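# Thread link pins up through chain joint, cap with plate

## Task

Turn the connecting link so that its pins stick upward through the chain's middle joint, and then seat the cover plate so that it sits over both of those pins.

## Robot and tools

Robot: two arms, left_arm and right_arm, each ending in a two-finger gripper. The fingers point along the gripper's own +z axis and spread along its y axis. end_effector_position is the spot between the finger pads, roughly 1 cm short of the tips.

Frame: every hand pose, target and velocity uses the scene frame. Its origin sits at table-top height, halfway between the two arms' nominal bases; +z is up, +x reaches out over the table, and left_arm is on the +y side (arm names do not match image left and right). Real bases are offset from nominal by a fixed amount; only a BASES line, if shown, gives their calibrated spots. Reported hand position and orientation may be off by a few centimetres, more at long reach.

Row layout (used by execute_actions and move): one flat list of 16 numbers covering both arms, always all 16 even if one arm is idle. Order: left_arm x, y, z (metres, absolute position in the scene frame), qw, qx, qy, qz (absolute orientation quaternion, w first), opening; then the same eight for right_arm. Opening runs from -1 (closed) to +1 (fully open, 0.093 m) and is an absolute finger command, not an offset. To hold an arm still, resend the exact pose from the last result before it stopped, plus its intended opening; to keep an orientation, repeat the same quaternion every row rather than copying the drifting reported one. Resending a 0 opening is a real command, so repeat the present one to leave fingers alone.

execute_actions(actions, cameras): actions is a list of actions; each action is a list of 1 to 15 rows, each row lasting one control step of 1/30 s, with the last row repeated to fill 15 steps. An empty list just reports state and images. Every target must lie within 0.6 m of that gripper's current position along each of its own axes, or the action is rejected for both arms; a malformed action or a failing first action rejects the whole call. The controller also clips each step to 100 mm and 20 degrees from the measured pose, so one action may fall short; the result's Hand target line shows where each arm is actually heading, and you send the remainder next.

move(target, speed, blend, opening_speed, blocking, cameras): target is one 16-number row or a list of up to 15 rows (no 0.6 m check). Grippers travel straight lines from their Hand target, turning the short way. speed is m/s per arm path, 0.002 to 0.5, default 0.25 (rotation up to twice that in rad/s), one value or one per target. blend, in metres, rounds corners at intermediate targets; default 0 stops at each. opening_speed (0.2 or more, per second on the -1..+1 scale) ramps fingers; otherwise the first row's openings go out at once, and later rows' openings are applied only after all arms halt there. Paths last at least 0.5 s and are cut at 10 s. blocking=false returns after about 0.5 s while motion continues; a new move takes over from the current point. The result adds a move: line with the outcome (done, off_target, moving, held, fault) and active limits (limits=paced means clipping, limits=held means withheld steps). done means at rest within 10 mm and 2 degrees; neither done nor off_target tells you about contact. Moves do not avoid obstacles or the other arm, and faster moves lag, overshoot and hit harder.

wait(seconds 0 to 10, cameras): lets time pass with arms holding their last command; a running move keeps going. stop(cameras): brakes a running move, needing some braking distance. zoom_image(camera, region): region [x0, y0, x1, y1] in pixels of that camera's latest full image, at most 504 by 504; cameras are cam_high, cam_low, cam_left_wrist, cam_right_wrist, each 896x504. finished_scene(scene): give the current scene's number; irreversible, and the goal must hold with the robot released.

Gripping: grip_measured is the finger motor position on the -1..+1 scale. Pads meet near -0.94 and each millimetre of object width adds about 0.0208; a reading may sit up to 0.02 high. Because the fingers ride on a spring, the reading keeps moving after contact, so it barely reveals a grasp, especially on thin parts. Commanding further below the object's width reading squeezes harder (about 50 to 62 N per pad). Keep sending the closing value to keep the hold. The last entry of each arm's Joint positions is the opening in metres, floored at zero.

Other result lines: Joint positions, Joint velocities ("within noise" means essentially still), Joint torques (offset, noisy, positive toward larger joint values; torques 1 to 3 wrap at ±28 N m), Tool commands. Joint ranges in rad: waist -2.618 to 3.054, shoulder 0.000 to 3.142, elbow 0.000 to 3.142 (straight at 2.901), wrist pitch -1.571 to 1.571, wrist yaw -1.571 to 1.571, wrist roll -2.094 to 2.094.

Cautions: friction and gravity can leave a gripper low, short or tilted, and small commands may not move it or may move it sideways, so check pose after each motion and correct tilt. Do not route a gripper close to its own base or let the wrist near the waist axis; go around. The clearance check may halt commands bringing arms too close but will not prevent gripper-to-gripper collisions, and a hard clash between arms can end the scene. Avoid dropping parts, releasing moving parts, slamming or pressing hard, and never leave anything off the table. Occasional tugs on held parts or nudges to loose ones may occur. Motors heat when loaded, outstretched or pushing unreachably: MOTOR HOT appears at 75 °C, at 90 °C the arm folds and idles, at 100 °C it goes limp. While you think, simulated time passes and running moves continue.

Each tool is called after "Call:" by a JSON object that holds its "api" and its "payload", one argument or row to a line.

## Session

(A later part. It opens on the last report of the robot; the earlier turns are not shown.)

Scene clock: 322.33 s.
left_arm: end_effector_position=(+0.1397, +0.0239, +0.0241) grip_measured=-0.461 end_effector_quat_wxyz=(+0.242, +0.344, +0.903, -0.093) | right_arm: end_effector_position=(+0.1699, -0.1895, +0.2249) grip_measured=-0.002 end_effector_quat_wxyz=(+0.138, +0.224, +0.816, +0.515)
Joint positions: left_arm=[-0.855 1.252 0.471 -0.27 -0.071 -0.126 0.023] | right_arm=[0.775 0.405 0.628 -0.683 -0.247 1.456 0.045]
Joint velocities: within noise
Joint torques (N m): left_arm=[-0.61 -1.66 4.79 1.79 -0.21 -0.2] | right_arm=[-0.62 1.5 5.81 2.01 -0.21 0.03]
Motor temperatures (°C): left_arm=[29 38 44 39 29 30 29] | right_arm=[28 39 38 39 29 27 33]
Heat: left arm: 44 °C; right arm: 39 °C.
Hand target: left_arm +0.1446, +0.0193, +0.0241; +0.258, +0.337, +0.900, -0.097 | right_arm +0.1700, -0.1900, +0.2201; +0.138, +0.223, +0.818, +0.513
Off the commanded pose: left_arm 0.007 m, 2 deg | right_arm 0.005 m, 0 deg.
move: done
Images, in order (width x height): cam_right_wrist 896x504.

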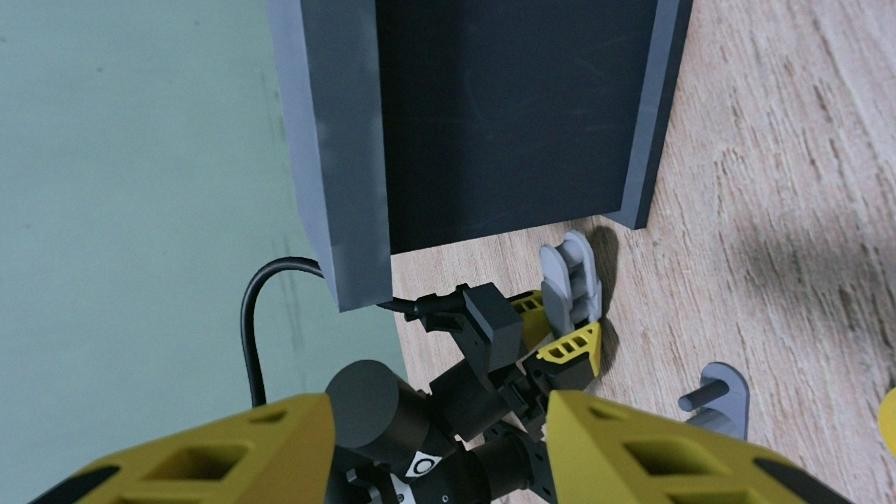

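Call:
{"api": "move", "payload": {
  "target": [0.143, 0.021, 0.016, 0.2266, 0.3398, 0.9089, -0.0847, -0.75, 0.17, -0.19, 0.22, 0.1375, 0.2230, 0.8175, 0.5126, 0.0],
  "speed": 0.04,
  "cameras": ["cam_right_wrist"]
}}

Call:
{"api": "zoom_image", "payload": {
  "camera": "cam_right_wrist",
  "region": [440, 220, 680, 400]
}}

Scene clock: 323.90 s.
left_arm: end_effector_position=(+0.1429, +0.0206, +0.0172) grip_measured=-0.461 end_effector_quat_wxyz=(+0.235, +0.345, +0.905, -0.088) | right_arm: end_effector_position=(+0.1699, -0.1895, +0.2249) grip_measured=-0.002 end_effector_quat_wxyz=(+0.138, +0.224, +0.816, +0.515)
Joint positions: left_arm=[-0.855 1.308 0.484 -0.245 -0.073 -0.126 0.023] | right_arm=[0.775 0.405 0.628 -0.683 -0.247 1.456 0.045]
Joint velocities: within noise
Joint torques (N m): left_arm=[-0.09 -1.95 6.8 1.1 -0.08 -0.18] | right_arm=[-0.62 1.51 5.81 2.01 -0.21 0.03]
Motor temperatures (°C): left_arm=[29 38 44 39 29 30 29] | right_arm=[28 38 38 39 29 27 33]
Heat: left arm: 44 °C; right arm: 39 °C.
Hand target: left_arm +0.1430, +0.0210, +0.0160; +0.227, +0.340, +0.909, -0.085 | right_arm +0.1700, -0.1900, +0.2201; +0.138, +0.223, +0.818, +0.513
Off the commanded pose: left_arm 0.001 m, 1 deg | right_arm 0.005 m, 0 deg.
move: done
Images, in order (width x height): cam_right_wrist 896x504.

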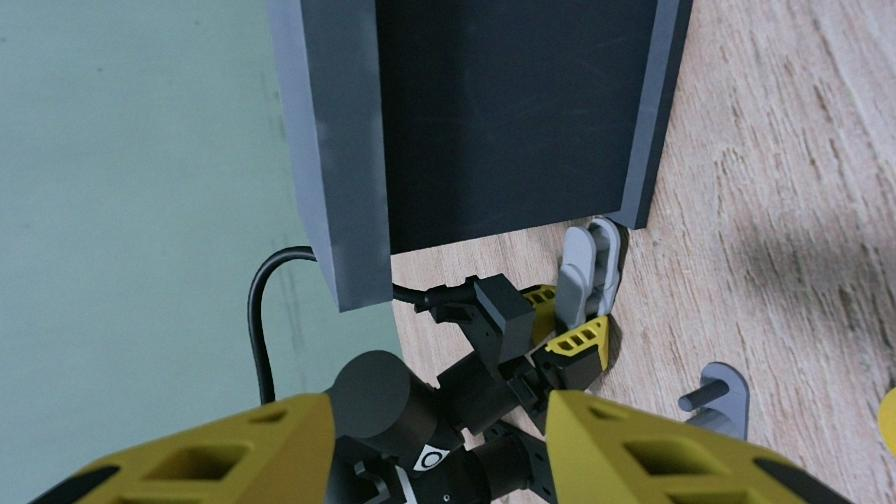

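Scaled by 2.100 from the camera's 896x504 image, which has a finer 1280x720 frame.

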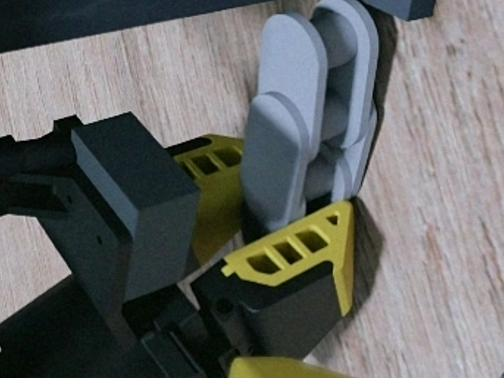

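Call:
{"api": "move", "payload": {
  "target": [
    [0.137, 0.026, 0.030, 0.2266, 0.3398, 0.9089, -0.0847, -0.75, 0.17, -0.19, 0.22, 0.1375, 0.2230, 0.8175, 0.5126, 0.0],
    [0.130, 0.033, 0.015, 0.2266, 0.3398, 0.9089, -0.0847, -0.75, 0.17, -0.19, 0.22, 0.1375, 0.2230, 0.8175, 0.5126, 0.0]
  ],
  "speed": 0.05,
  "blend": [0.005, 0],
  "cameras": ["cam_right_wrist"]
}}

Call:
{"api": "zoom_image", "payload": {
  "camera": "cam_right_wrist",
  "region": [440, 220, 680, 400]
}}

Scene clock: 325.83 s.
left_arm: end_effector_position=(+0.1314, +0.0332, +0.0163) grip_measured=-0.461 end_effector_quat_wxyz=(+0.222, +0.344, +0.909, -0.082) | right_arm: end_effector_position=(+0.1699, -0.1895, +0.2249) grip_measured=-0.002 end_effector_quat_wxyz=(+0.138, +0.224, +0.816, +0.515)
Joint positions: left_arm=[-0.858 1.247 0.455 -0.307 -0.073 -0.134 0.023] | right_arm=[0.775 0.405 0.628 -0.683 -0.247 1.456 0.045]
Joint velocities: within noise
Joint torques (N m): left_arm=[-0.81 -3.37 4.37 1.38 -0.13 -0.2] | right_arm=[-0.62 1.5 5.82 2 -0.21 0.04]
Motor temperatures (°C): left_arm=[29 38 44 39 29 30 29] | right_arm=[28 38 38 40 29 27 33]
Heat: left arm: 44 °C; right arm: 40 °C.
Hand target: left_arm +0.1299, +0.0331, +0.0150; +0.226, +0.340, +0.909, -0.085 | right_arm +0.1700, -0.1900, +0.2201; +0.138, +0.223, +0.818, +0.513
Off the commanded pose: left_arm 0.002 m, 1 deg | right_arm 0.005 m, 0 deg.
move: done
Images, in order (width x height): cam_right_wrist 896x504.

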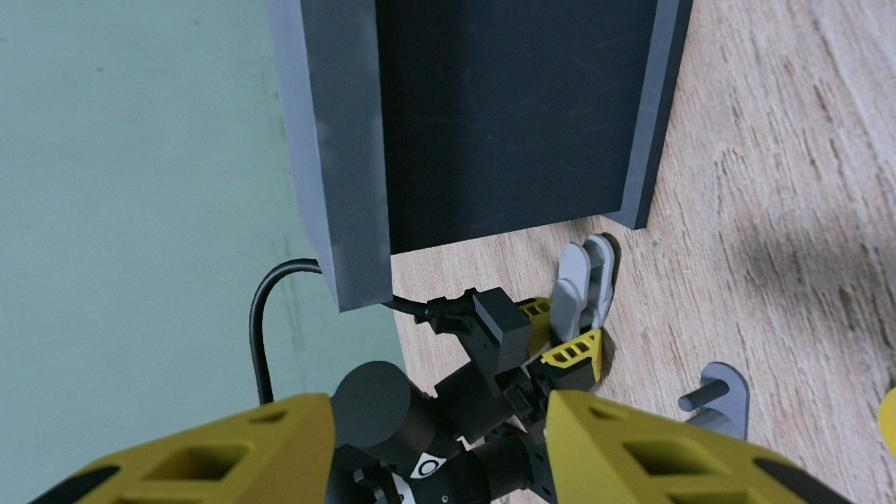

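Scaled by 2.100 from the camera's 896x504 image, which has a finer 1280x720 frame.

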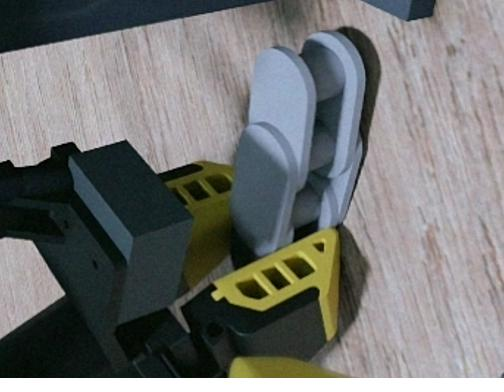

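Call:
{"api": "move", "payload": {
  "target": [0.130, 0.033, 0.012, 0.2266, 0.3398, 0.9089, -0.0847, -0.75, 0.17, -0.19, 0.22, 0.1375, 0.2230, 0.8175, 0.5126, 0.0],
  "speed": 0.03,
  "cameras": ["cam_right_wrist"]
}}

Call:
{"api": "zoom_image", "payload": {
  "camera": "cam_right_wrist",
  "region": [440, 220, 680, 400]
}}

Scene clock: 326.97 s.
left_arm: end_effector_position=(+0.1314, +0.0331, +0.0162) grip_measured=-0.461 end_effector_quat_wxyz=(+0.223, +0.343, +0.908, -0.083) | right_arm: end_effector_position=(+0.1699, -0.1895, +0.2249) grip_measured=-0.002 end_effector_quat_wxyz=(+0.138, +0.224, +0.816, +0.515)
Joint positions: left_arm=[-0.858 1.245 0.452 -0.302 -0.073 -0.135 0.023] | right_arm=[0.775 0.405 0.628 -0.683 -0.247 1.456 0.045]
Joint velocities: within noise
Joint torques (N m): left_arm=[-0.81 -2.47 3.82 1.51 -0.11 -0.21] | right_arm=[-0.62 1.52 5.82 2.01 -0.21 0.04]
Motor temperatures (°C): left_arm=[29 38 44 39 29 30 29] | right_arm=[28 38 38 40 29 27 33]
Heat: left arm: 44 °C; right arm: 40 °C.
Hand target: left_arm +0.1299, +0.0331, +0.0122; +0.226, +0.340, +0.909, -0.085 | right_arm +0.1700, -0.1900, +0.2201; +0.138, +0.223, +0.818, +0.513
Off the commanded pose: left_arm 0.004 m, 1 deg | right_arm 0.005 m, 0 deg.
move: done
Images, in order (width x height): cam_right_wrist 896x504.

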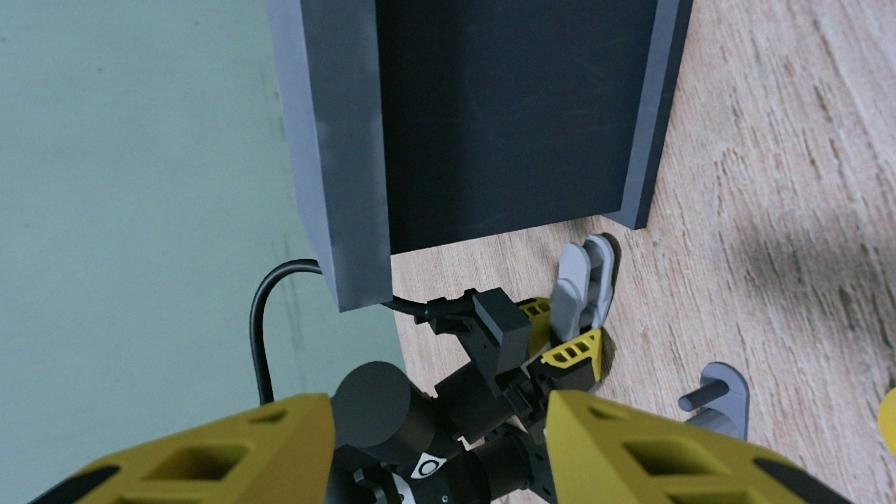

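Scaled by 2.100 from the camera's 896x504 image, which has a finer 1280x720 frame.

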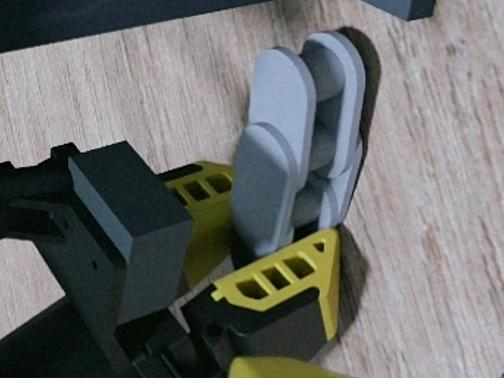

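Contact with the table is made; releasing.

Call:
{"api": "move", "payload": {
  "target": [0.130, 0.033, 0.012, 0.2266, 0.3398, 0.9089, -0.0847, -0.15, 0.17, -0.19, 0.22, 0.1375, 0.2230, 0.8175, 0.5126, 0.0],
  "opening_speed": 0.3,
  "cameras": ["cam_left_wrist"]
}}

Call:
{"api": "move", "payload": {
  "target": [
    [0.120, 0.042, 0.05, 0.2266, 0.3398, 0.9089, -0.0847, -0.15, 0.17, -0.19, 0.22, 0.1375, 0.2230, 0.8175, 0.5126, 0.0],
    [0.105, 0.065, 0.14, 0.2266, 0.3398, 0.9089, -0.0847, -0.15, 0.17, -0.19, 0.22, 0.1375, 0.2230, 0.8175, 0.5126, 0.0]
  ],
  "speed": [0.06,0.12],
  "blend": [0.01, 0],
  "cameras": ["cam_high","cam_left_wrist","cam_right_wrist"]
}}

Scene clock: 329.60 s.
left_arm: end_effector_position=(+0.1343, +0.0350, +0.0164) grip_measured=-0.152 end_effector_quat_wxyz=(+0.230, +0.340, +0.909, -0.076) | right_arm: end_effector_position=(+0.1699, -0.1895, +0.2249) grip_measured=-0.002 end_effector_quat_wxyz=(+0.138, +0.224, +0.816, +0.515)
Joint positions: left_arm=[-0.858 1.244 0.449 -0.294 -0.093 -0.136 0.038] | right_arm=[0.775 0.405 0.628 -0.683 -0.247 1.456 0.045]
Joint velocities: within noise
Joint torques (N m): left_arm=[-0.81 -2.35 4.29 1.43 0.05 -0.19] | right_arm=[-0.62 1.5 5.82 2.01 -0.21 0.04]
Motor temperatures (°C): left_arm=[29 38 44 39 29 30 29] | right_arm=[28 38 38 40 29 27 33]
Heat: left arm: 44 °C; right arm: 40 °C.
Hand target: left_arm +0.1299, +0.0332, +0.0122; +0.226, +0.340, +0.909, -0.084 | right_arm +0.1700, -0.1900, +0.2201; +0.138, +0.223, +0.818, +0.513
Off the commanded pose: left_arm 0.006 m, 1 deg | right_arm 0.005 m, 0 deg.
move: done
Images, in order (width x height): cam_left_wrist 896x504.

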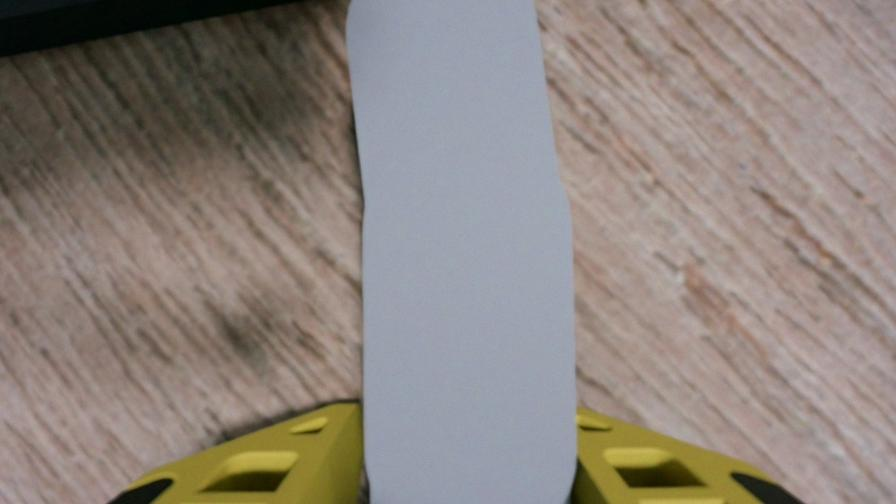

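Scene clock: 331.83 s.
left_arm: end_effector_position=(+0.1067, +0.0644, +0.1352) grip_measured=-0.152 end_effector_quat_wxyz=(+0.229, +0.341, +0.908, -0.079) | right_arm: end_effector_position=(+0.1699, -0.1895, +0.2249) grip_measured=-0.002 end_effector_quat_wxyz=(+0.138, +0.224, +0.816, +0.515)
Joint positions: left_arm=[-0.865 0.912 0.78 -0.957 -0.089 -0.142 0.038] | right_arm=[0.775 0.405 0.628 -0.683 -0.247 1.456 0.045]
Joint velocities: within noise
Joint torques (N m): left_arm=[0.32 -1.36 7.82 1.06 0.04 -0.04] | right_arm=[-0.61 1.5 5.83 2.01 -0.21 0.04]
Motor temperatures (°C): left_arm=[29 38 44 39 29 30 29] | right_arm=[28 38 38 40 29 27 33]
Heat: left arm: 44 °C; right arm: 40 °C.
Hand target: left_arm +0.1051, +0.0649, +0.1400; +0.227, +0.340, +0.909, -0.085 | right_arm +0.1700, -0.1900, +0.2201; +0.138, +0.223, +0.818, +0.513
Off the commanded pose: left_arm 0.005 m, 1 deg | right_arm 0.005 m, 0 deg.
move: done
Images, in order (width x height): cam_high 896x504, cam_left_wrist 896x504, cam_right_wrist 896x504.

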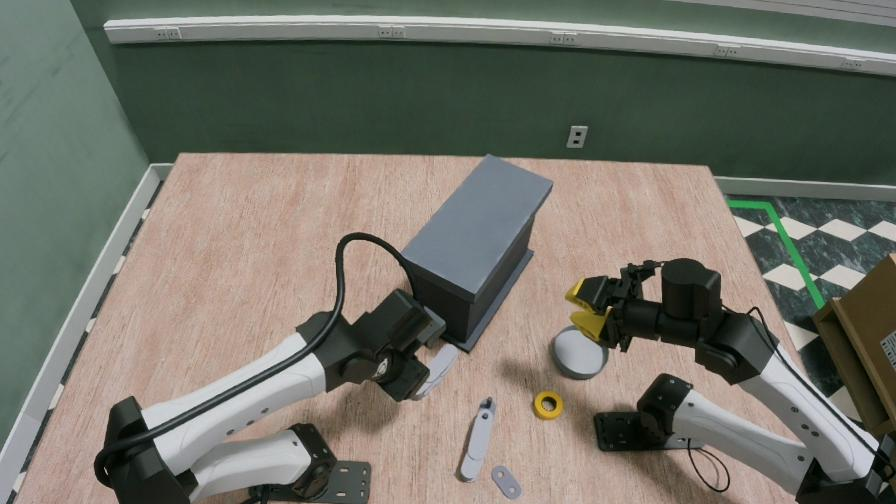

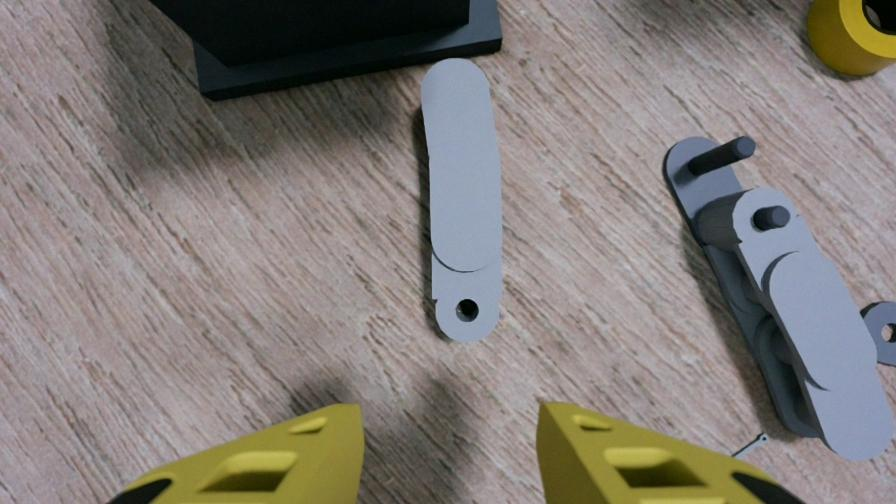

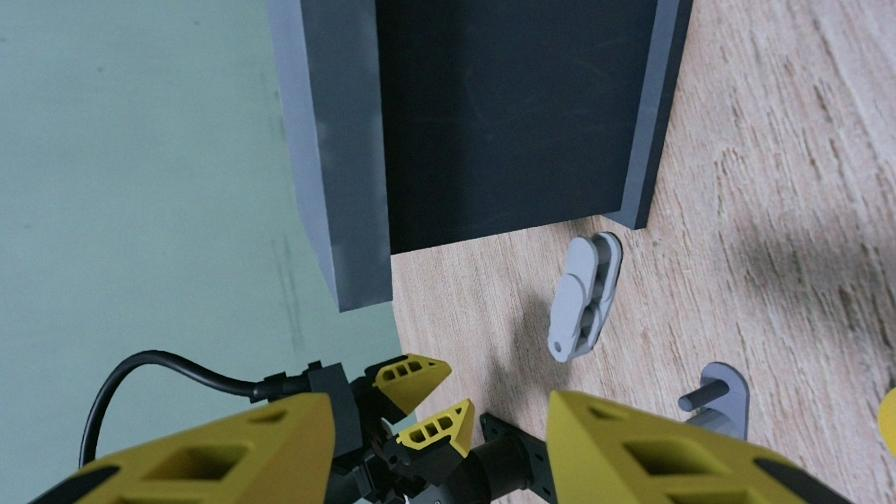

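Call:
{"api": "move", "payload": {
  "target": [
    [-0.09, 0.08, 0.20, 0.1391, 0.8147, 0.5190, -0.2183, 0.0, 0.095, -0.095, 0.20, 0, -0.1736, 0.9848, 0, 0.0],
    [-0.09, 0.08, 0.20, 0.1391, 0.8147, 0.5190, -0.2183, 0.0, 0.09, -0.03, 0.20, 0, -0.6756, 0.7373, 0, 0.0],
    [-0.09, 0.08, 0.20, 0.1391, 0.8147, 0.5190, -0.2183, 0.0, 0.138, 0.045, 0.18, 0, -0.9388, 0.3445, 0, 0.0]
  ],
  "speed": 0.22,
  "blend": [0.02, 0.02, 0],
  "cameras": ["cam_high","cam_left_wrist","cam_right_wrist"]
}}

Scene clock: 343.23 s.
left_arm: end_effector_position=(-0.0895, +0.0778, +0.1971) grip_measured=-0.002 end_effector_quat_wxyz=(+0.143, +0.814, +0.518, -0.221) | right_arm: end_effector_position=(+0.1332, +0.0421, +0.1842) grip_measured=-0.002 end_effector_quat_wxyz=(-0.052, +0.937, -0.345, -0.010)
Joint positions: left_arm=[-1.677 0.686 0.969 -1.341 0.153 0.273 0.045] | right_arm=[1.36 2.121 2.232 -1.576 -0.007 -1.083 0.045]
Joint velocities: within noise
Joint torques (N m): left_arm=[-0.64 2.21 7.27 1.11 0.07 -0.11] | right_arm=[-0.58 -9.66 7.99 0.53 -0.1 0.09]
Motor temperatures (°C): left_arm=[29 36 45 38 29 30 29] | right_arm=[28 38 39 38 29 27 33]
Heat: left arm: 45 °C; right arm: 39 °C.
Hand target: left_arm -0.0900, +0.0799, +0.1999; +0.139, +0.815, +0.519, -0.218 | right_arm +0.1379, +0.0446, +0.1796; -0.047, +0.938, -0.345, -0.007
Off the commanded pose: left_arm 0.004 m, 1 deg | right_arm 0.007 m, 6 deg.
joint sent to its limit (right arm) — joint 4 (wrist pitch), lower limit. The joint targets are off in orientation, not in position.
move: off_target (right_arm)
Images, in order (width x height): cam_high 896x504, cam_left_wrist 896x504, cam_right_wrist 896x504.

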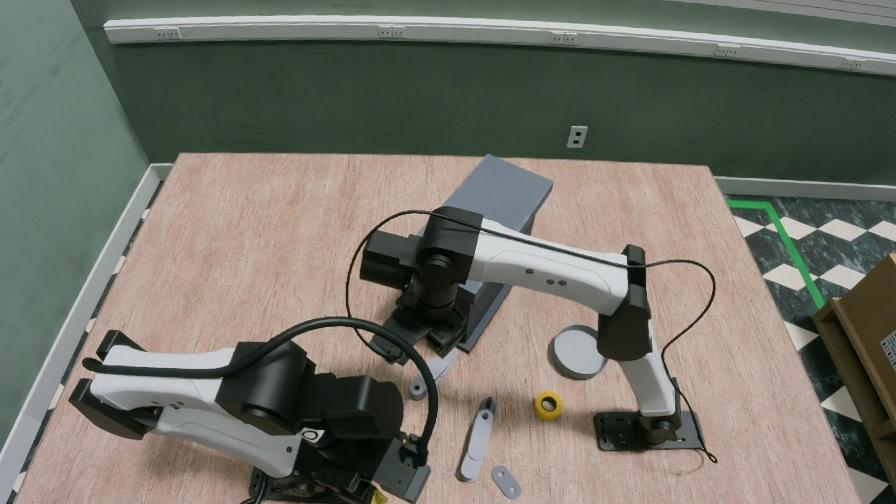

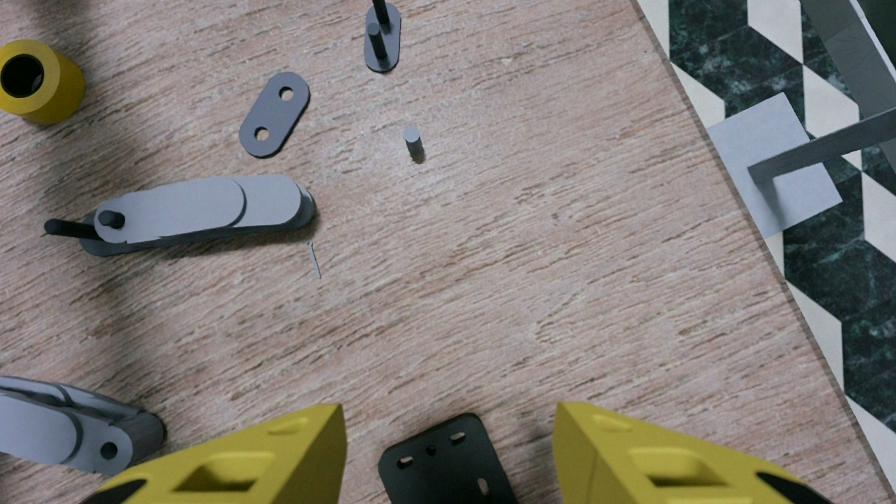

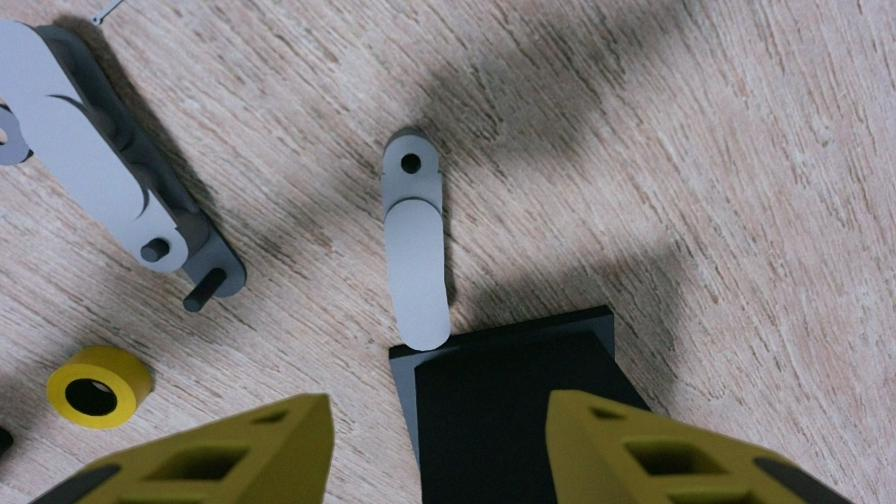

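Call:
{"api": "move", "payload": {
  "target": [-0.09, 0.08, 0.20, 0.1391, 0.8147, 0.5190, -0.2183, 0.0, 0.142, 0.048, 0.11, 0, -0.9388, 0.3445, 0, 0.0],
  "speed": 0.12,
  "cameras": ["cam_right_wrist"]
}}

Scene clock: 344.83 s.
left_arm: end_effector_position=(-0.0895, +0.0778, +0.1971) grip_measured=-0.002 end_effector_quat_wxyz=(+0.143, +0.814, +0.518, -0.221) | right_arm: end_effector_position=(+0.1370, +0.0484, +0.1211) grip_measured=-0.002 end_effector_quat_wxyz=(-0.010, +0.939, -0.344, -0.005)
Joint positions: left_arm=[-1.677 0.686 0.969 -1.341 0.153 0.273 0.045] | right_arm=[1.355 2.187 2.084 -1.447 -0.007 -1.092 0.045]
Joint velocities: within noise
Joint torques (N m): left_arm=[-0.65 2.22 7.25 1.1 0.07 -0.11] | right_arm=[-0.73 -10.85 5.6 0.52 -0.09 0.08]
Motor temperatures (°C): left_arm=[29 36 45 38 29 30 29] | right_arm=[28 38 39 38 29 27 33]
Heat: left arm: 45 °C; right arm: 39 °C.
Hand target: left_arm -0.0900, +0.0799, +0.1999; +0.139, +0.815, +0.519, -0.218 | right_arm +0.1419, +0.0478, +0.1102; +0.000, +0.939, -0.344, +0.000
Off the commanded pose: left_arm 0.004 m, 1 deg | right_arm 0.012 m, 1 deg.
move: off_target (right_arm)
Images, in order (width x height): cam_right_wrist 896x504.

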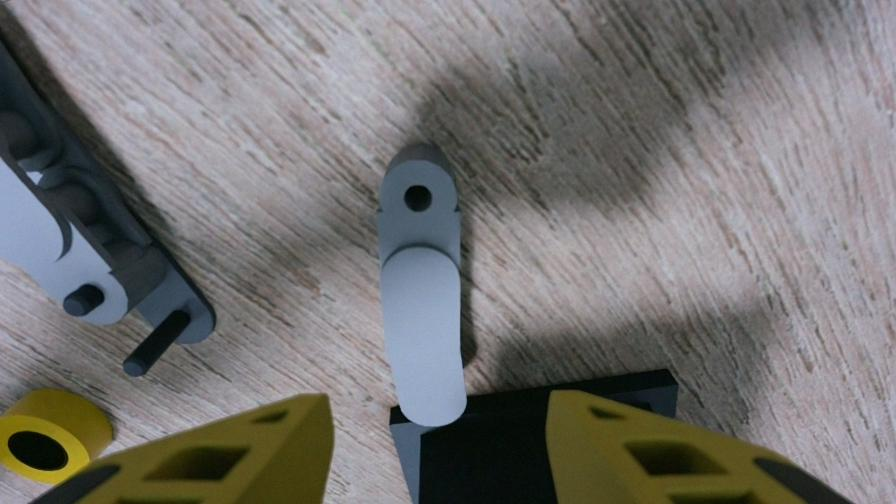

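Call:
{"api": "move", "payload": {
  "target": [-0.09, 0.08, 0.20, 0.1391, 0.8147, 0.5190, -0.2183, 0.0, 0.1300, 0.051, 0.055, 0, -0.9418, 0.3363, 0, 0.3],
  "speed": 0.1,
  "cameras": ["cam_right_wrist"]
}}

Scene clock: 347.80 s.
left_arm: end_effector_position=(-0.0895, +0.0778, +0.1971) grip_measured=-0.002 end_effector_quat_wxyz=(+0.143, +0.814, +0.518, -0.221) | right_arm: end_effector_position=(+0.1321, +0.0523, +0.0676) grip_measured=+0.297 end_effector_quat_wxyz=(-0.012, +0.941, -0.338, -0.005)
Joint positions: left_arm=[-1.677 0.686 0.969 -1.341 0.153 0.273 0.045] | right_arm=[1.368 2.187 1.872 -1.229 -0.007 -1.092 0.059]
Joint velocities: within noise
Joint torques (N m): left_arm=[-0.64 2.22 7.25 1.11 0.08 -0.11] | right_arm=[0.47 -10.76 5.42 0.5 -0.09 0.19]
Motor temperatures (°C): left_arm=[29 36 45 38 29 30 29] | right_arm=[28 39 39 37 29 27 33]
Heat: left arm: 45 °C; right arm: 39 °C.
Hand target: left_arm -0.0900, +0.0799, +0.1999; +0.139, +0.815, +0.519, -0.218 | right_arm +0.1300, +0.0508, +0.0553; +0.000, +0.942, -0.336, +0.000
Off the commanded pose: left_arm 0.004 m, 1 deg | right_arm 0.013 m, 2 deg.
move: off_target (right_arm)
Images, in order (width x height): cam_right_wrist 896x504.

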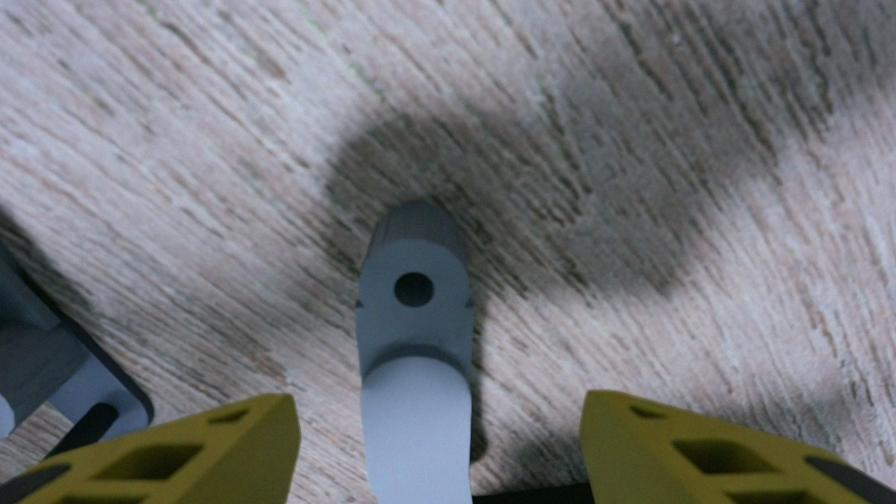

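Call:
{"api": "move", "payload": {
  "target": [-0.09, 0.08, 0.20, 0.1391, 0.8147, 0.5190, -0.2183, 0.0, 0.1225, 0.049, 0.025, 0, -0.9418, 0.3363, 0, 0.0],
  "speed": 0.07,
  "cameras": ["cam_right_wrist"]
}}

Scene clock: 349.60 s.
left_arm: end_effector_position=(-0.0895, +0.0778, +0.1971) grip_measured=-0.002 end_effector_quat_wxyz=(+0.143, +0.814, +0.518, -0.221) | right_arm: end_effector_position=(+0.1246, +0.0517, +0.0389) grip_measured=+0.003 end_effector_quat_wxyz=(-0.014, +0.942, -0.335, -0.005)
Joint positions: left_arm=[-1.677 0.686 0.969 -1.341 0.153 0.273 0.045] | right_arm=[1.385 2.191 1.762 -1.113 -0.007 -1.082 0.045]
Joint velocities: within noise
Joint torques (N m): left_arm=[-0.66 2.22 7.25 1.11 0.07 -0.11] | right_arm=[0.46 -10.43 5.33 0.51 -0.09 0.26]
Motor temperatures (°C): left_arm=[29 36 45 38 29 30 29] | right_arm=[28 40 39 37 29 27 33]
Heat: left arm: 45 °C; right arm: 40 °C.
Hand target: left_arm -0.0900, +0.0799, +0.1999; +0.139, +0.815, +0.519, -0.218 | right_arm +0.1224, +0.0487, +0.0253; +0.000, +0.942, -0.336, +0.000
Off the commanded pose: left_arm 0.004 m, 1 deg | right_arm 0.014 m, 2 deg.
move: off_target (right_arm)
Images, in order (width x height): cam_right_wrist 896x504.

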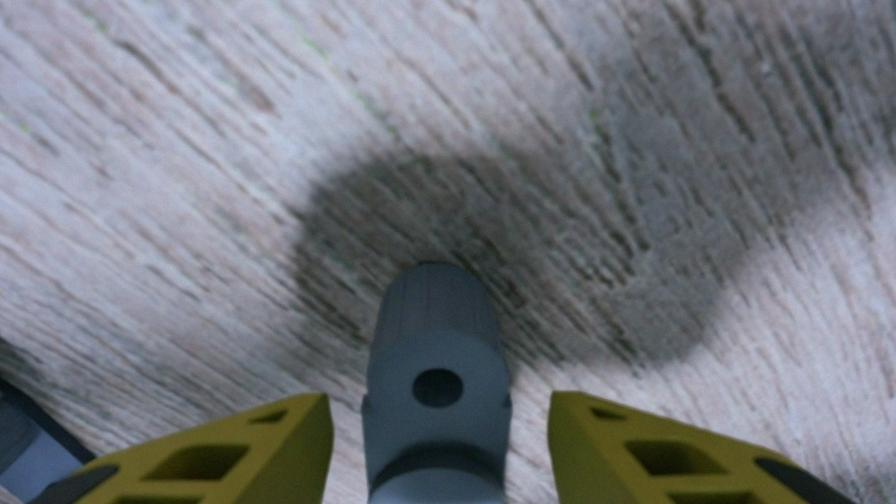

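Call:
{"api": "move", "payload": {
  "target": [-0.09, 0.08, 0.20, 0.1391, 0.8147, 0.5190, -0.2183, 0.0, 0.1245, 0.0475, 0.010, -0.013, -0.9418, 0.3363, -0.0045, 0.0],
  "speed": 0.05,
  "cameras": ["cam_right_wrist"]
}}

Scene clock: 351.83 s.
left_arm: end_effector_position=(-0.0895, +0.0778, +0.1971) grip_measured=-0.002 end_effector_quat_wxyz=(+0.143, +0.814, +0.518, -0.221) | right_arm: end_effector_position=(+0.1249, +0.0509, +0.0238) grip_measured=+0.003 end_effector_quat_wxyz=(-0.001, +0.942, -0.335, -0.002)
Joint positions: left_arm=[-1.677 0.686 0.969 -1.341 0.153 0.273 0.045] | right_arm=[1.385 2.228 1.762 -1.104 -0.004 -1.082 0.045]
Joint velocities: within noise
Joint torques (N m): left_arm=[-0.65 2.21 7.25 1.11 0.07 -0.11] | right_arm=[0.23 -10.62 5.26 0.49 -0.05 0.22]
Motor temperatures (°C): left_arm=[29 36 45 38 29 30 29] | right_arm=[28 40 39 36 29 27 33]
Heat: left arm: 45 °C; right arm: 40 °C.
Hand target: left_arm -0.0900, +0.0799, +0.1999; +0.139, +0.815, +0.519, -0.218 | right_arm +0.1244, +0.0472, +0.0103; +0.013, +0.942, -0.336, +0.005
Off the commanded pose: left_arm 0.004 m, 1 deg | right_arm 0.014 m, 2 deg.
move: off_target (right_arm)
Images, in order (width x height): cam_right_wrist 896x504.

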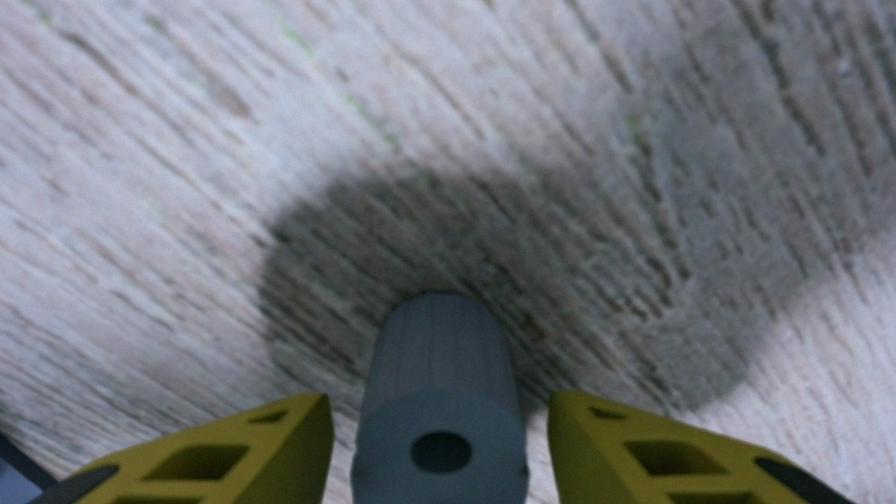

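Call:
{"api": "move", "payload": {
  "target": [-0.09, 0.08, 0.20, 0.1391, 0.8147, 0.5190, -0.2183, 0.0, 0.1270, 0.0455, 0.003, -0.013, -0.9418, 0.3363, -0.0045, 0.0],
  "speed": 0.04,
  "cameras": ["cam_right_wrist"]
}}

Scene clock: 353.13 s.
left_arm: end_effector_position=(-0.0895, +0.0778, +0.1971) grip_measured=-0.002 end_effector_quat_wxyz=(+0.143, +0.814, +0.518, -0.221) | right_arm: end_effector_position=(+0.1249, +0.0504, +0.0180) grip_measured=+0.003 end_effector_quat_wxyz=(-0.002, +0.942, -0.335, -0.002)
Joint positions: left_arm=[-1.677 0.686 0.969 -1.341 0.153 0.273 0.045] | right_arm=[1.385 2.228 1.739 -1.076 -0.004 -1.082 0.045]
Joint velocities: within noise
Joint torques (N m): left_arm=[-0.68 2.22 7.25 1.11 0.07 -0.11] | right_arm=[-0.29 -10.43 5.08 0.48 -0.07 0.16]
Motor temperatures (°C): left_arm=[29 36 45 38 29 30 29] | right_arm=[28 40 39 36 29 27 33]
Heat: left arm: 45 °C; right arm: 40 °C.
Hand target: left_arm -0.0900, +0.0799, +0.1999; +0.139, +0.815, +0.519, -0.218 | right_arm +0.1268, +0.0452, +0.0034; +0.013, +0.942, -0.336, +0.004
Off the commanded pose: left_arm 0.004 m, 1 deg | right_arm 0.016 m, 2 deg.
move: off_target (right_arm)
Images, in order (width x height): cam_right_wrist 896x504.

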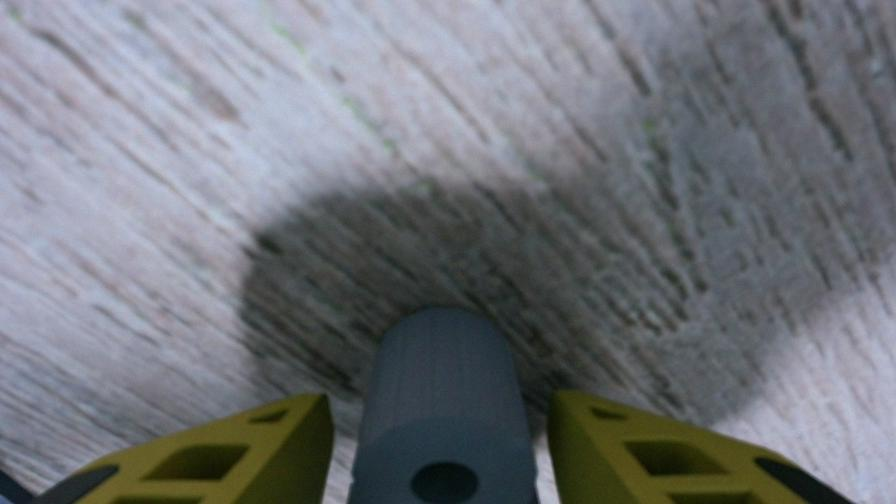

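Call:
{"api": "move", "payload": {
  "target": [-0.09, 0.08, 0.20, 0.1391, 0.8147, 0.5190, -0.2183, 0.0, 0.1315, 0.0435, 0.003, -0.013, -0.9418, 0.3363, -0.0045, 0.0],
  "speed": 0.04,
  "cameras": ["cam_right_wrist"]
}}

Scene clock: 354.27 s.
left_arm: end_effector_position=(-0.0895, +0.0778, +0.1971) grip_measured=-0.002 end_effector_quat_wxyz=(+0.143, +0.814, +0.518, -0.221) | right_arm: end_effector_position=(+0.1275, +0.0487, +0.0164) grip_measured=+0.003 end_effector_quat_wxyz=(-0.001, +0.942, -0.337, -0.002)
Joint positions: left_arm=[-1.677 0.686 0.969 -1.341 0.153 0.273 0.045] | right_arm=[1.378 2.228 1.732 -1.073 -0.004 -1.085 0.045]
Joint velocities: within noise
Joint torques (N m): left_arm=[-0.65 2.21 7.27 1.1 0.07 -0.11] | right_arm=[-0.59 -10.78 5.05 0.47 -0.07 0.07]
Motor temperatures (°C): left_arm=[29 36 45 38 29 30 29] | right_arm=[28 40 39 36 29 27 33]
Heat: left arm: 45 °C; right arm: 40 °C.
Hand target: left_arm -0.0900, +0.0799, +0.1999; +0.139, +0.815, +0.519, -0.218 | right_arm +0.1313, +0.0433, +0.0034; +0.013, +0.942, -0.336, +0.004
Off the commanded pose: left_arm 0.004 m, 1 deg | right_arm 0.015 m, 2 deg.
move: off_target (right_arm)
Images, in order (width x height): cam_right_wrist 896x504.

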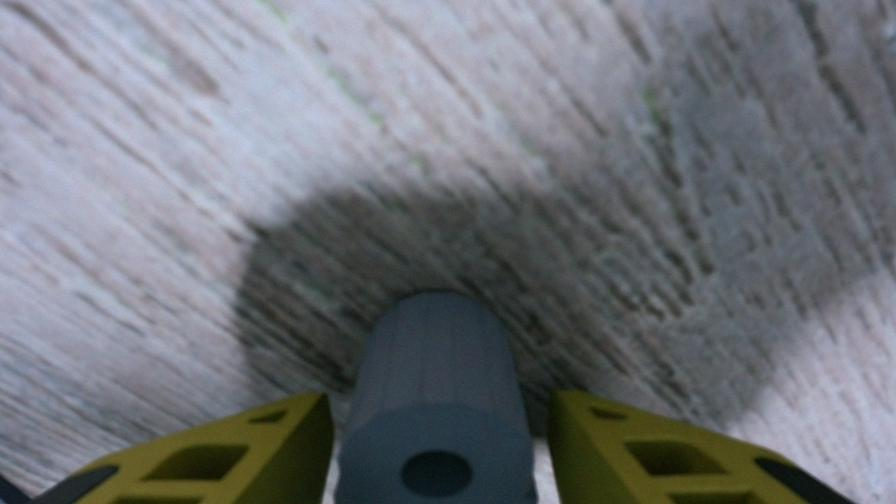

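Call:
{"api": "move", "payload": {
  "target": [-0.09, 0.08, 0.20, 0.1391, 0.8147, 0.5190, -0.2183, 0.0, 0.1315, 0.0435, 0.003, -0.013, -0.9418, 0.3363, -0.0045, -0.75],
  "opening_speed": 0.6,
  "cameras": ["cam_right_wrist"]
}}

Scene clock: 356.07 s.
left_arm: end_effector_position=(-0.0895, +0.0778, +0.1971) grip_measured=-0.002 end_effector_quat_wxyz=(+0.143, +0.814, +0.518, -0.221) | right_arm: end_effector_position=(+0.1278, +0.0484, +0.0164) grip_measured=-0.450 end_effector_quat_wxyz=(+0.000, +0.941, -0.337, -0.002)
Joint positions: left_arm=[-1.677 0.686 0.969 -1.341 0.153 0.273 0.045] | right_arm=[1.377 2.228 1.732 -1.074 -0.004 -1.085 0.024]
Joint velocities: within noise
Joint torques (N m): left_arm=[-0.66 2.21 7.25 1.11 0.08 -0.11] | right_arm=[-0.55 -10.78 5.07 0.47 -0.07 0.08]
Motor temperatures (°C): left_arm=[29 36 45 38 29 30 29] | right_arm=[28 41 39 36 29 27 33]
Heat: left arm: 45 °C; right arm: 41 °C.
Hand target: left_arm -0.0900, +0.0799, +0.1999; +0.139, +0.815, +0.519, -0.218 | right_arm +0.1313, +0.0433, +0.0033; +0.013, +0.942, -0.336, +0.004
Off the commanded pose: left_arm 0.004 m, 1 deg | right_arm 0.015 m, 2 deg.
move: off_target (right_arm)
Images, in order (width x height): cam_right_wrist 896x504.

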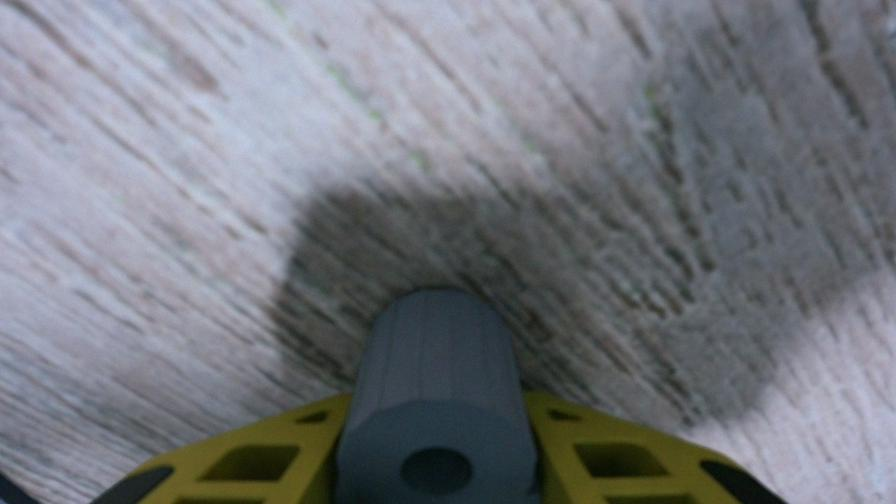

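Call:
{"api": "move", "payload": {
  "target": [
    [-0.09, 0.08, 0.20, 0.1391, 0.8147, 0.5190, -0.2183, 0.0, 0.122, 0.050, 0.08, 0, -0.9418, 0.3363, 0, -0.75],
    [-0.09, 0.08, 0.20, 0.1391, 0.8147, 0.5190, -0.2183, 0.0, 0.092, -0.02, 0.14, 0.005, -0.989, 0.1478, 0.002, -0.75],
    [-0.09, 0.08, 0.20, 0.1391, 0.8147, 0.5190, -0.2183, 0.0, 0.099, -0.0715, 0.13, 0.005, -0.989, 0.1478, 0.002, -0.75]
  ],
  "speed": 0.12,
  "blend": [0.02, 0.02, 0],
  "cameras": ["cam_high","cam_left_wrist","cam_right_wrist"]
}}

Scene clock: 361.47 s.
left_arm: end_effector_position=(-0.0895, +0.0779, +0.1970) grip_measured=-0.002 end_effector_quat_wxyz=(+0.143, +0.814, +0.518, -0.220) | right_arm: end_effector_position=(+0.0962, -0.0707, +0.1195) grip_measured=-0.450 end_effector_quat_wxyz=(+0.016, +0.989, -0.150, -0.006)
Joint positions: left_arm=[-1.677 0.686 0.969 -1.341 0.153 0.273 0.045] | right_arm=[1.396 1.717 1.426 -1.311 -0.012 -1.453 0.024]
Joint velocities: within noise
Joint torques (N m): left_arm=[-0.66 2.21 7.27 1.12 0.07 -0.11] | right_arm=[-0.42 -12.45 5.81 0.34 -0.09 0.07]
Motor temperatures (°C): left_arm=[29 35 45 38 29 30 29] | right_arm=[28 42 39 35 29 27 33]
Heat: left arm: 45 °C; right arm: 42 °C.
Hand target: left_arm -0.0899, +0.0800, +0.1999; +0.139, +0.815, +0.519, -0.218 | right_arm +0.0990, -0.0716, +0.1298; -0.005, +0.989, -0.148, -0.002
Off the commanded pose: left_arm 0.004 m, 1 deg | right_arm 0.011 m, 2 deg.
move: off_target (right_arm)
Images, in order (width x height): cam_high 896x504, cam_left_wrist 896x504, cam_right_wrist 896x504.

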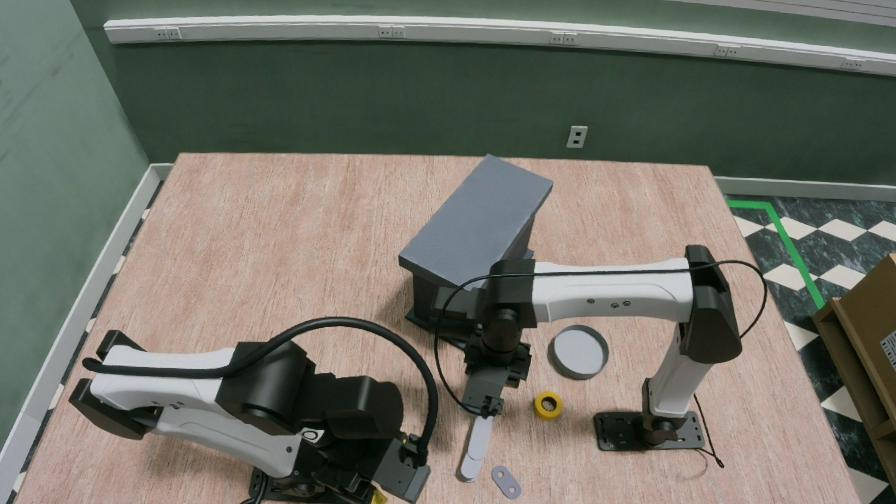

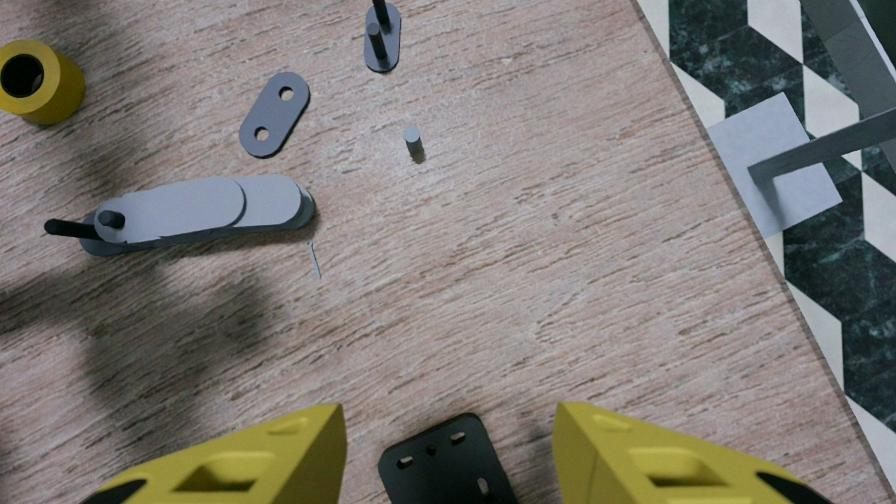

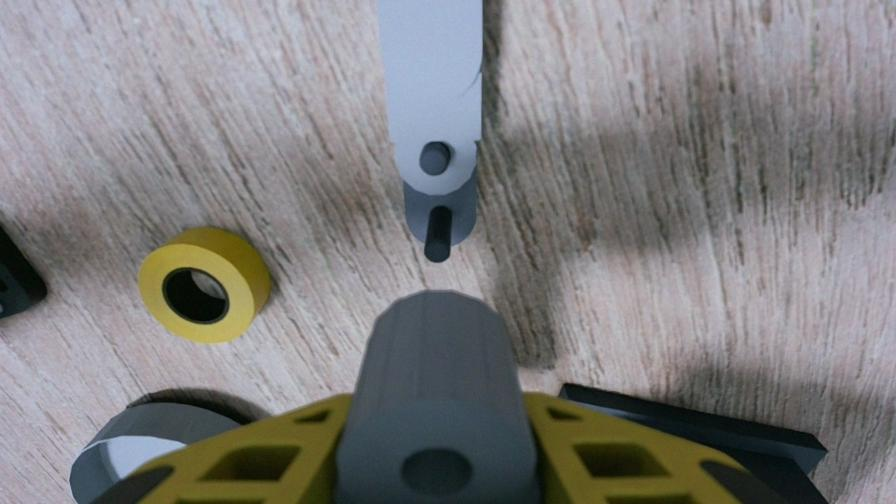

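Call:
{"api": "move", "payload": {
  "target": [
    [-0.09, 0.08, 0.20, 0.1391, 0.8147, 0.5190, -0.2183, 0.0, 0.098, -0.0705, 0.130, 0.005, -0.989, 0.1478, 0.002, -0.75],
    [-0.09, 0.08, 0.20, 0.1391, 0.8147, 0.5190, -0.2183, 0.0, 0.105, -0.0765, 0.085, 0.005, -0.989, 0.1478, 0.002, -0.75]
  ],
  "speed": 0.08,
  "cameras": ["cam_right_wrist"]
}}

Scene clock: 363.87 s.
left_arm: end_effector_position=(-0.0895, +0.0779, +0.1970) grip_measured=-0.002 end_effector_quat_wxyz=(+0.143, +0.814, +0.518, -0.220) | right_arm: end_effector_position=(+0.1011, -0.0774, +0.0755) grip_measured=-0.450 end_effector_quat_wxyz=(+0.015, +0.989, -0.149, -0.007)
Joint positions: left_arm=[-1.677 0.686 0.969 -1.341 0.153 0.273 0.045] | right_arm=[1.375 1.717 1.25 -1.133 -0.012 -1.476 0.024]
Joint velocities: within noise
Joint torques (N m): left_arm=[-0.65 2.24 7.27 1.11 0.06 -0.11] | right_arm=[-0.58 -11.97 5.82 0.35 -0.09 0.07]
Motor temperatures (°C): left_arm=[29 35 45 38 29 30 29] | right_arm=[28 42 39 35 29 27 33]
Heat: left arm: 45 °C; right arm: 42 °C.
Hand target: left_arm -0.0899, +0.0800, +0.1999; +0.139, +0.815, +0.519, -0.218 | right_arm +0.1049, -0.0766, +0.0849; -0.005, +0.989, -0.148, -0.002
Off the commanded pose: left_arm 0.004 m, 1 deg | right_arm 0.010 m, 2 deg.
move: done
Images, in order (width x height): cam_right_wrist 896x504.

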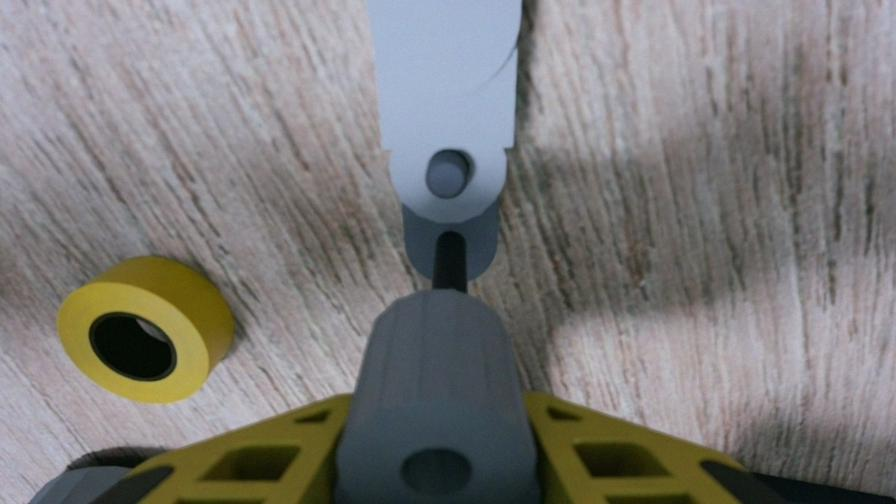

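Call:
{"api": "move", "payload": {
  "target": [
    [-0.09, 0.08, 0.20, 0.1391, 0.8147, 0.5190, -0.2183, 0.0, 0.100, -0.085, 0.135, 0.005, -0.989, 0.1478, 0.002, -0.75],
    [-0.09, 0.08, 0.20, 0.1391, 0.8147, 0.5190, -0.2183, 0.0, 0.1055, -0.0785, 0.080, 0.005, -0.989, 0.1478, 0.002, -0.75]
  ],
  "speed": 0.08,
  "cameras": ["cam_right_wrist"]
}}

Scene clock: 366.67 s.
left_arm: end_effector_position=(-0.0895, +0.0779, +0.1970) grip_measured=-0.002 end_effector_quat_wxyz=(+0.143, +0.814, +0.518, -0.220) | right_arm: end_effector_position=(+0.1008, -0.0788, +0.0829) grip_measured=-0.450 end_effector_quat_wxyz=(-0.006, +0.989, -0.147, -0.006)
Joint positions: left_arm=[-1.677 0.686 0.969 -1.341 0.153 0.273 0.045] | right_arm=[1.375 1.669 1.225 -1.116 -0.012 -1.479 0.024]
Joint velocities: within noise
Joint torques (N m): left_arm=[-0.65 2.22 7.25 1.11 0.07 -0.11] | right_arm=[-0.84 -7.06 6.01 0.45 -0.09 0.08]
Motor temperatures (°C): left_arm=[29 35 45 38 29 30 29] | right_arm=[28 42 39 35 29 27 33]
Heat: left arm: 45 °C; right arm: 42 °C.
Hand target: left_arm -0.0899, +0.0800, +0.1999; +0.139, +0.815, +0.519, -0.218 | right_arm +0.1054, -0.0785, +0.0801; -0.005, +0.989, -0.148, -0.002
Off the commanded pose: left_arm 0.004 m, 1 deg | right_arm 0.005 m, 0 deg.
move: done
Images, in order (width x height): cam_right_wrist 896x504.

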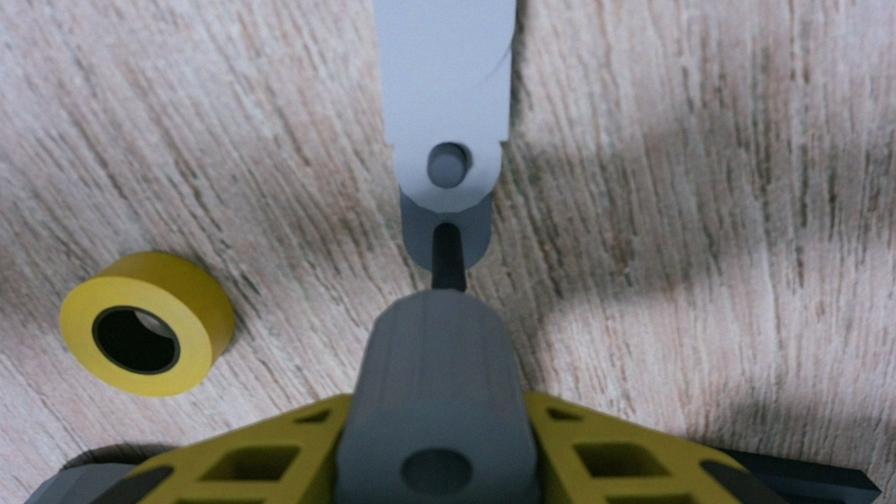

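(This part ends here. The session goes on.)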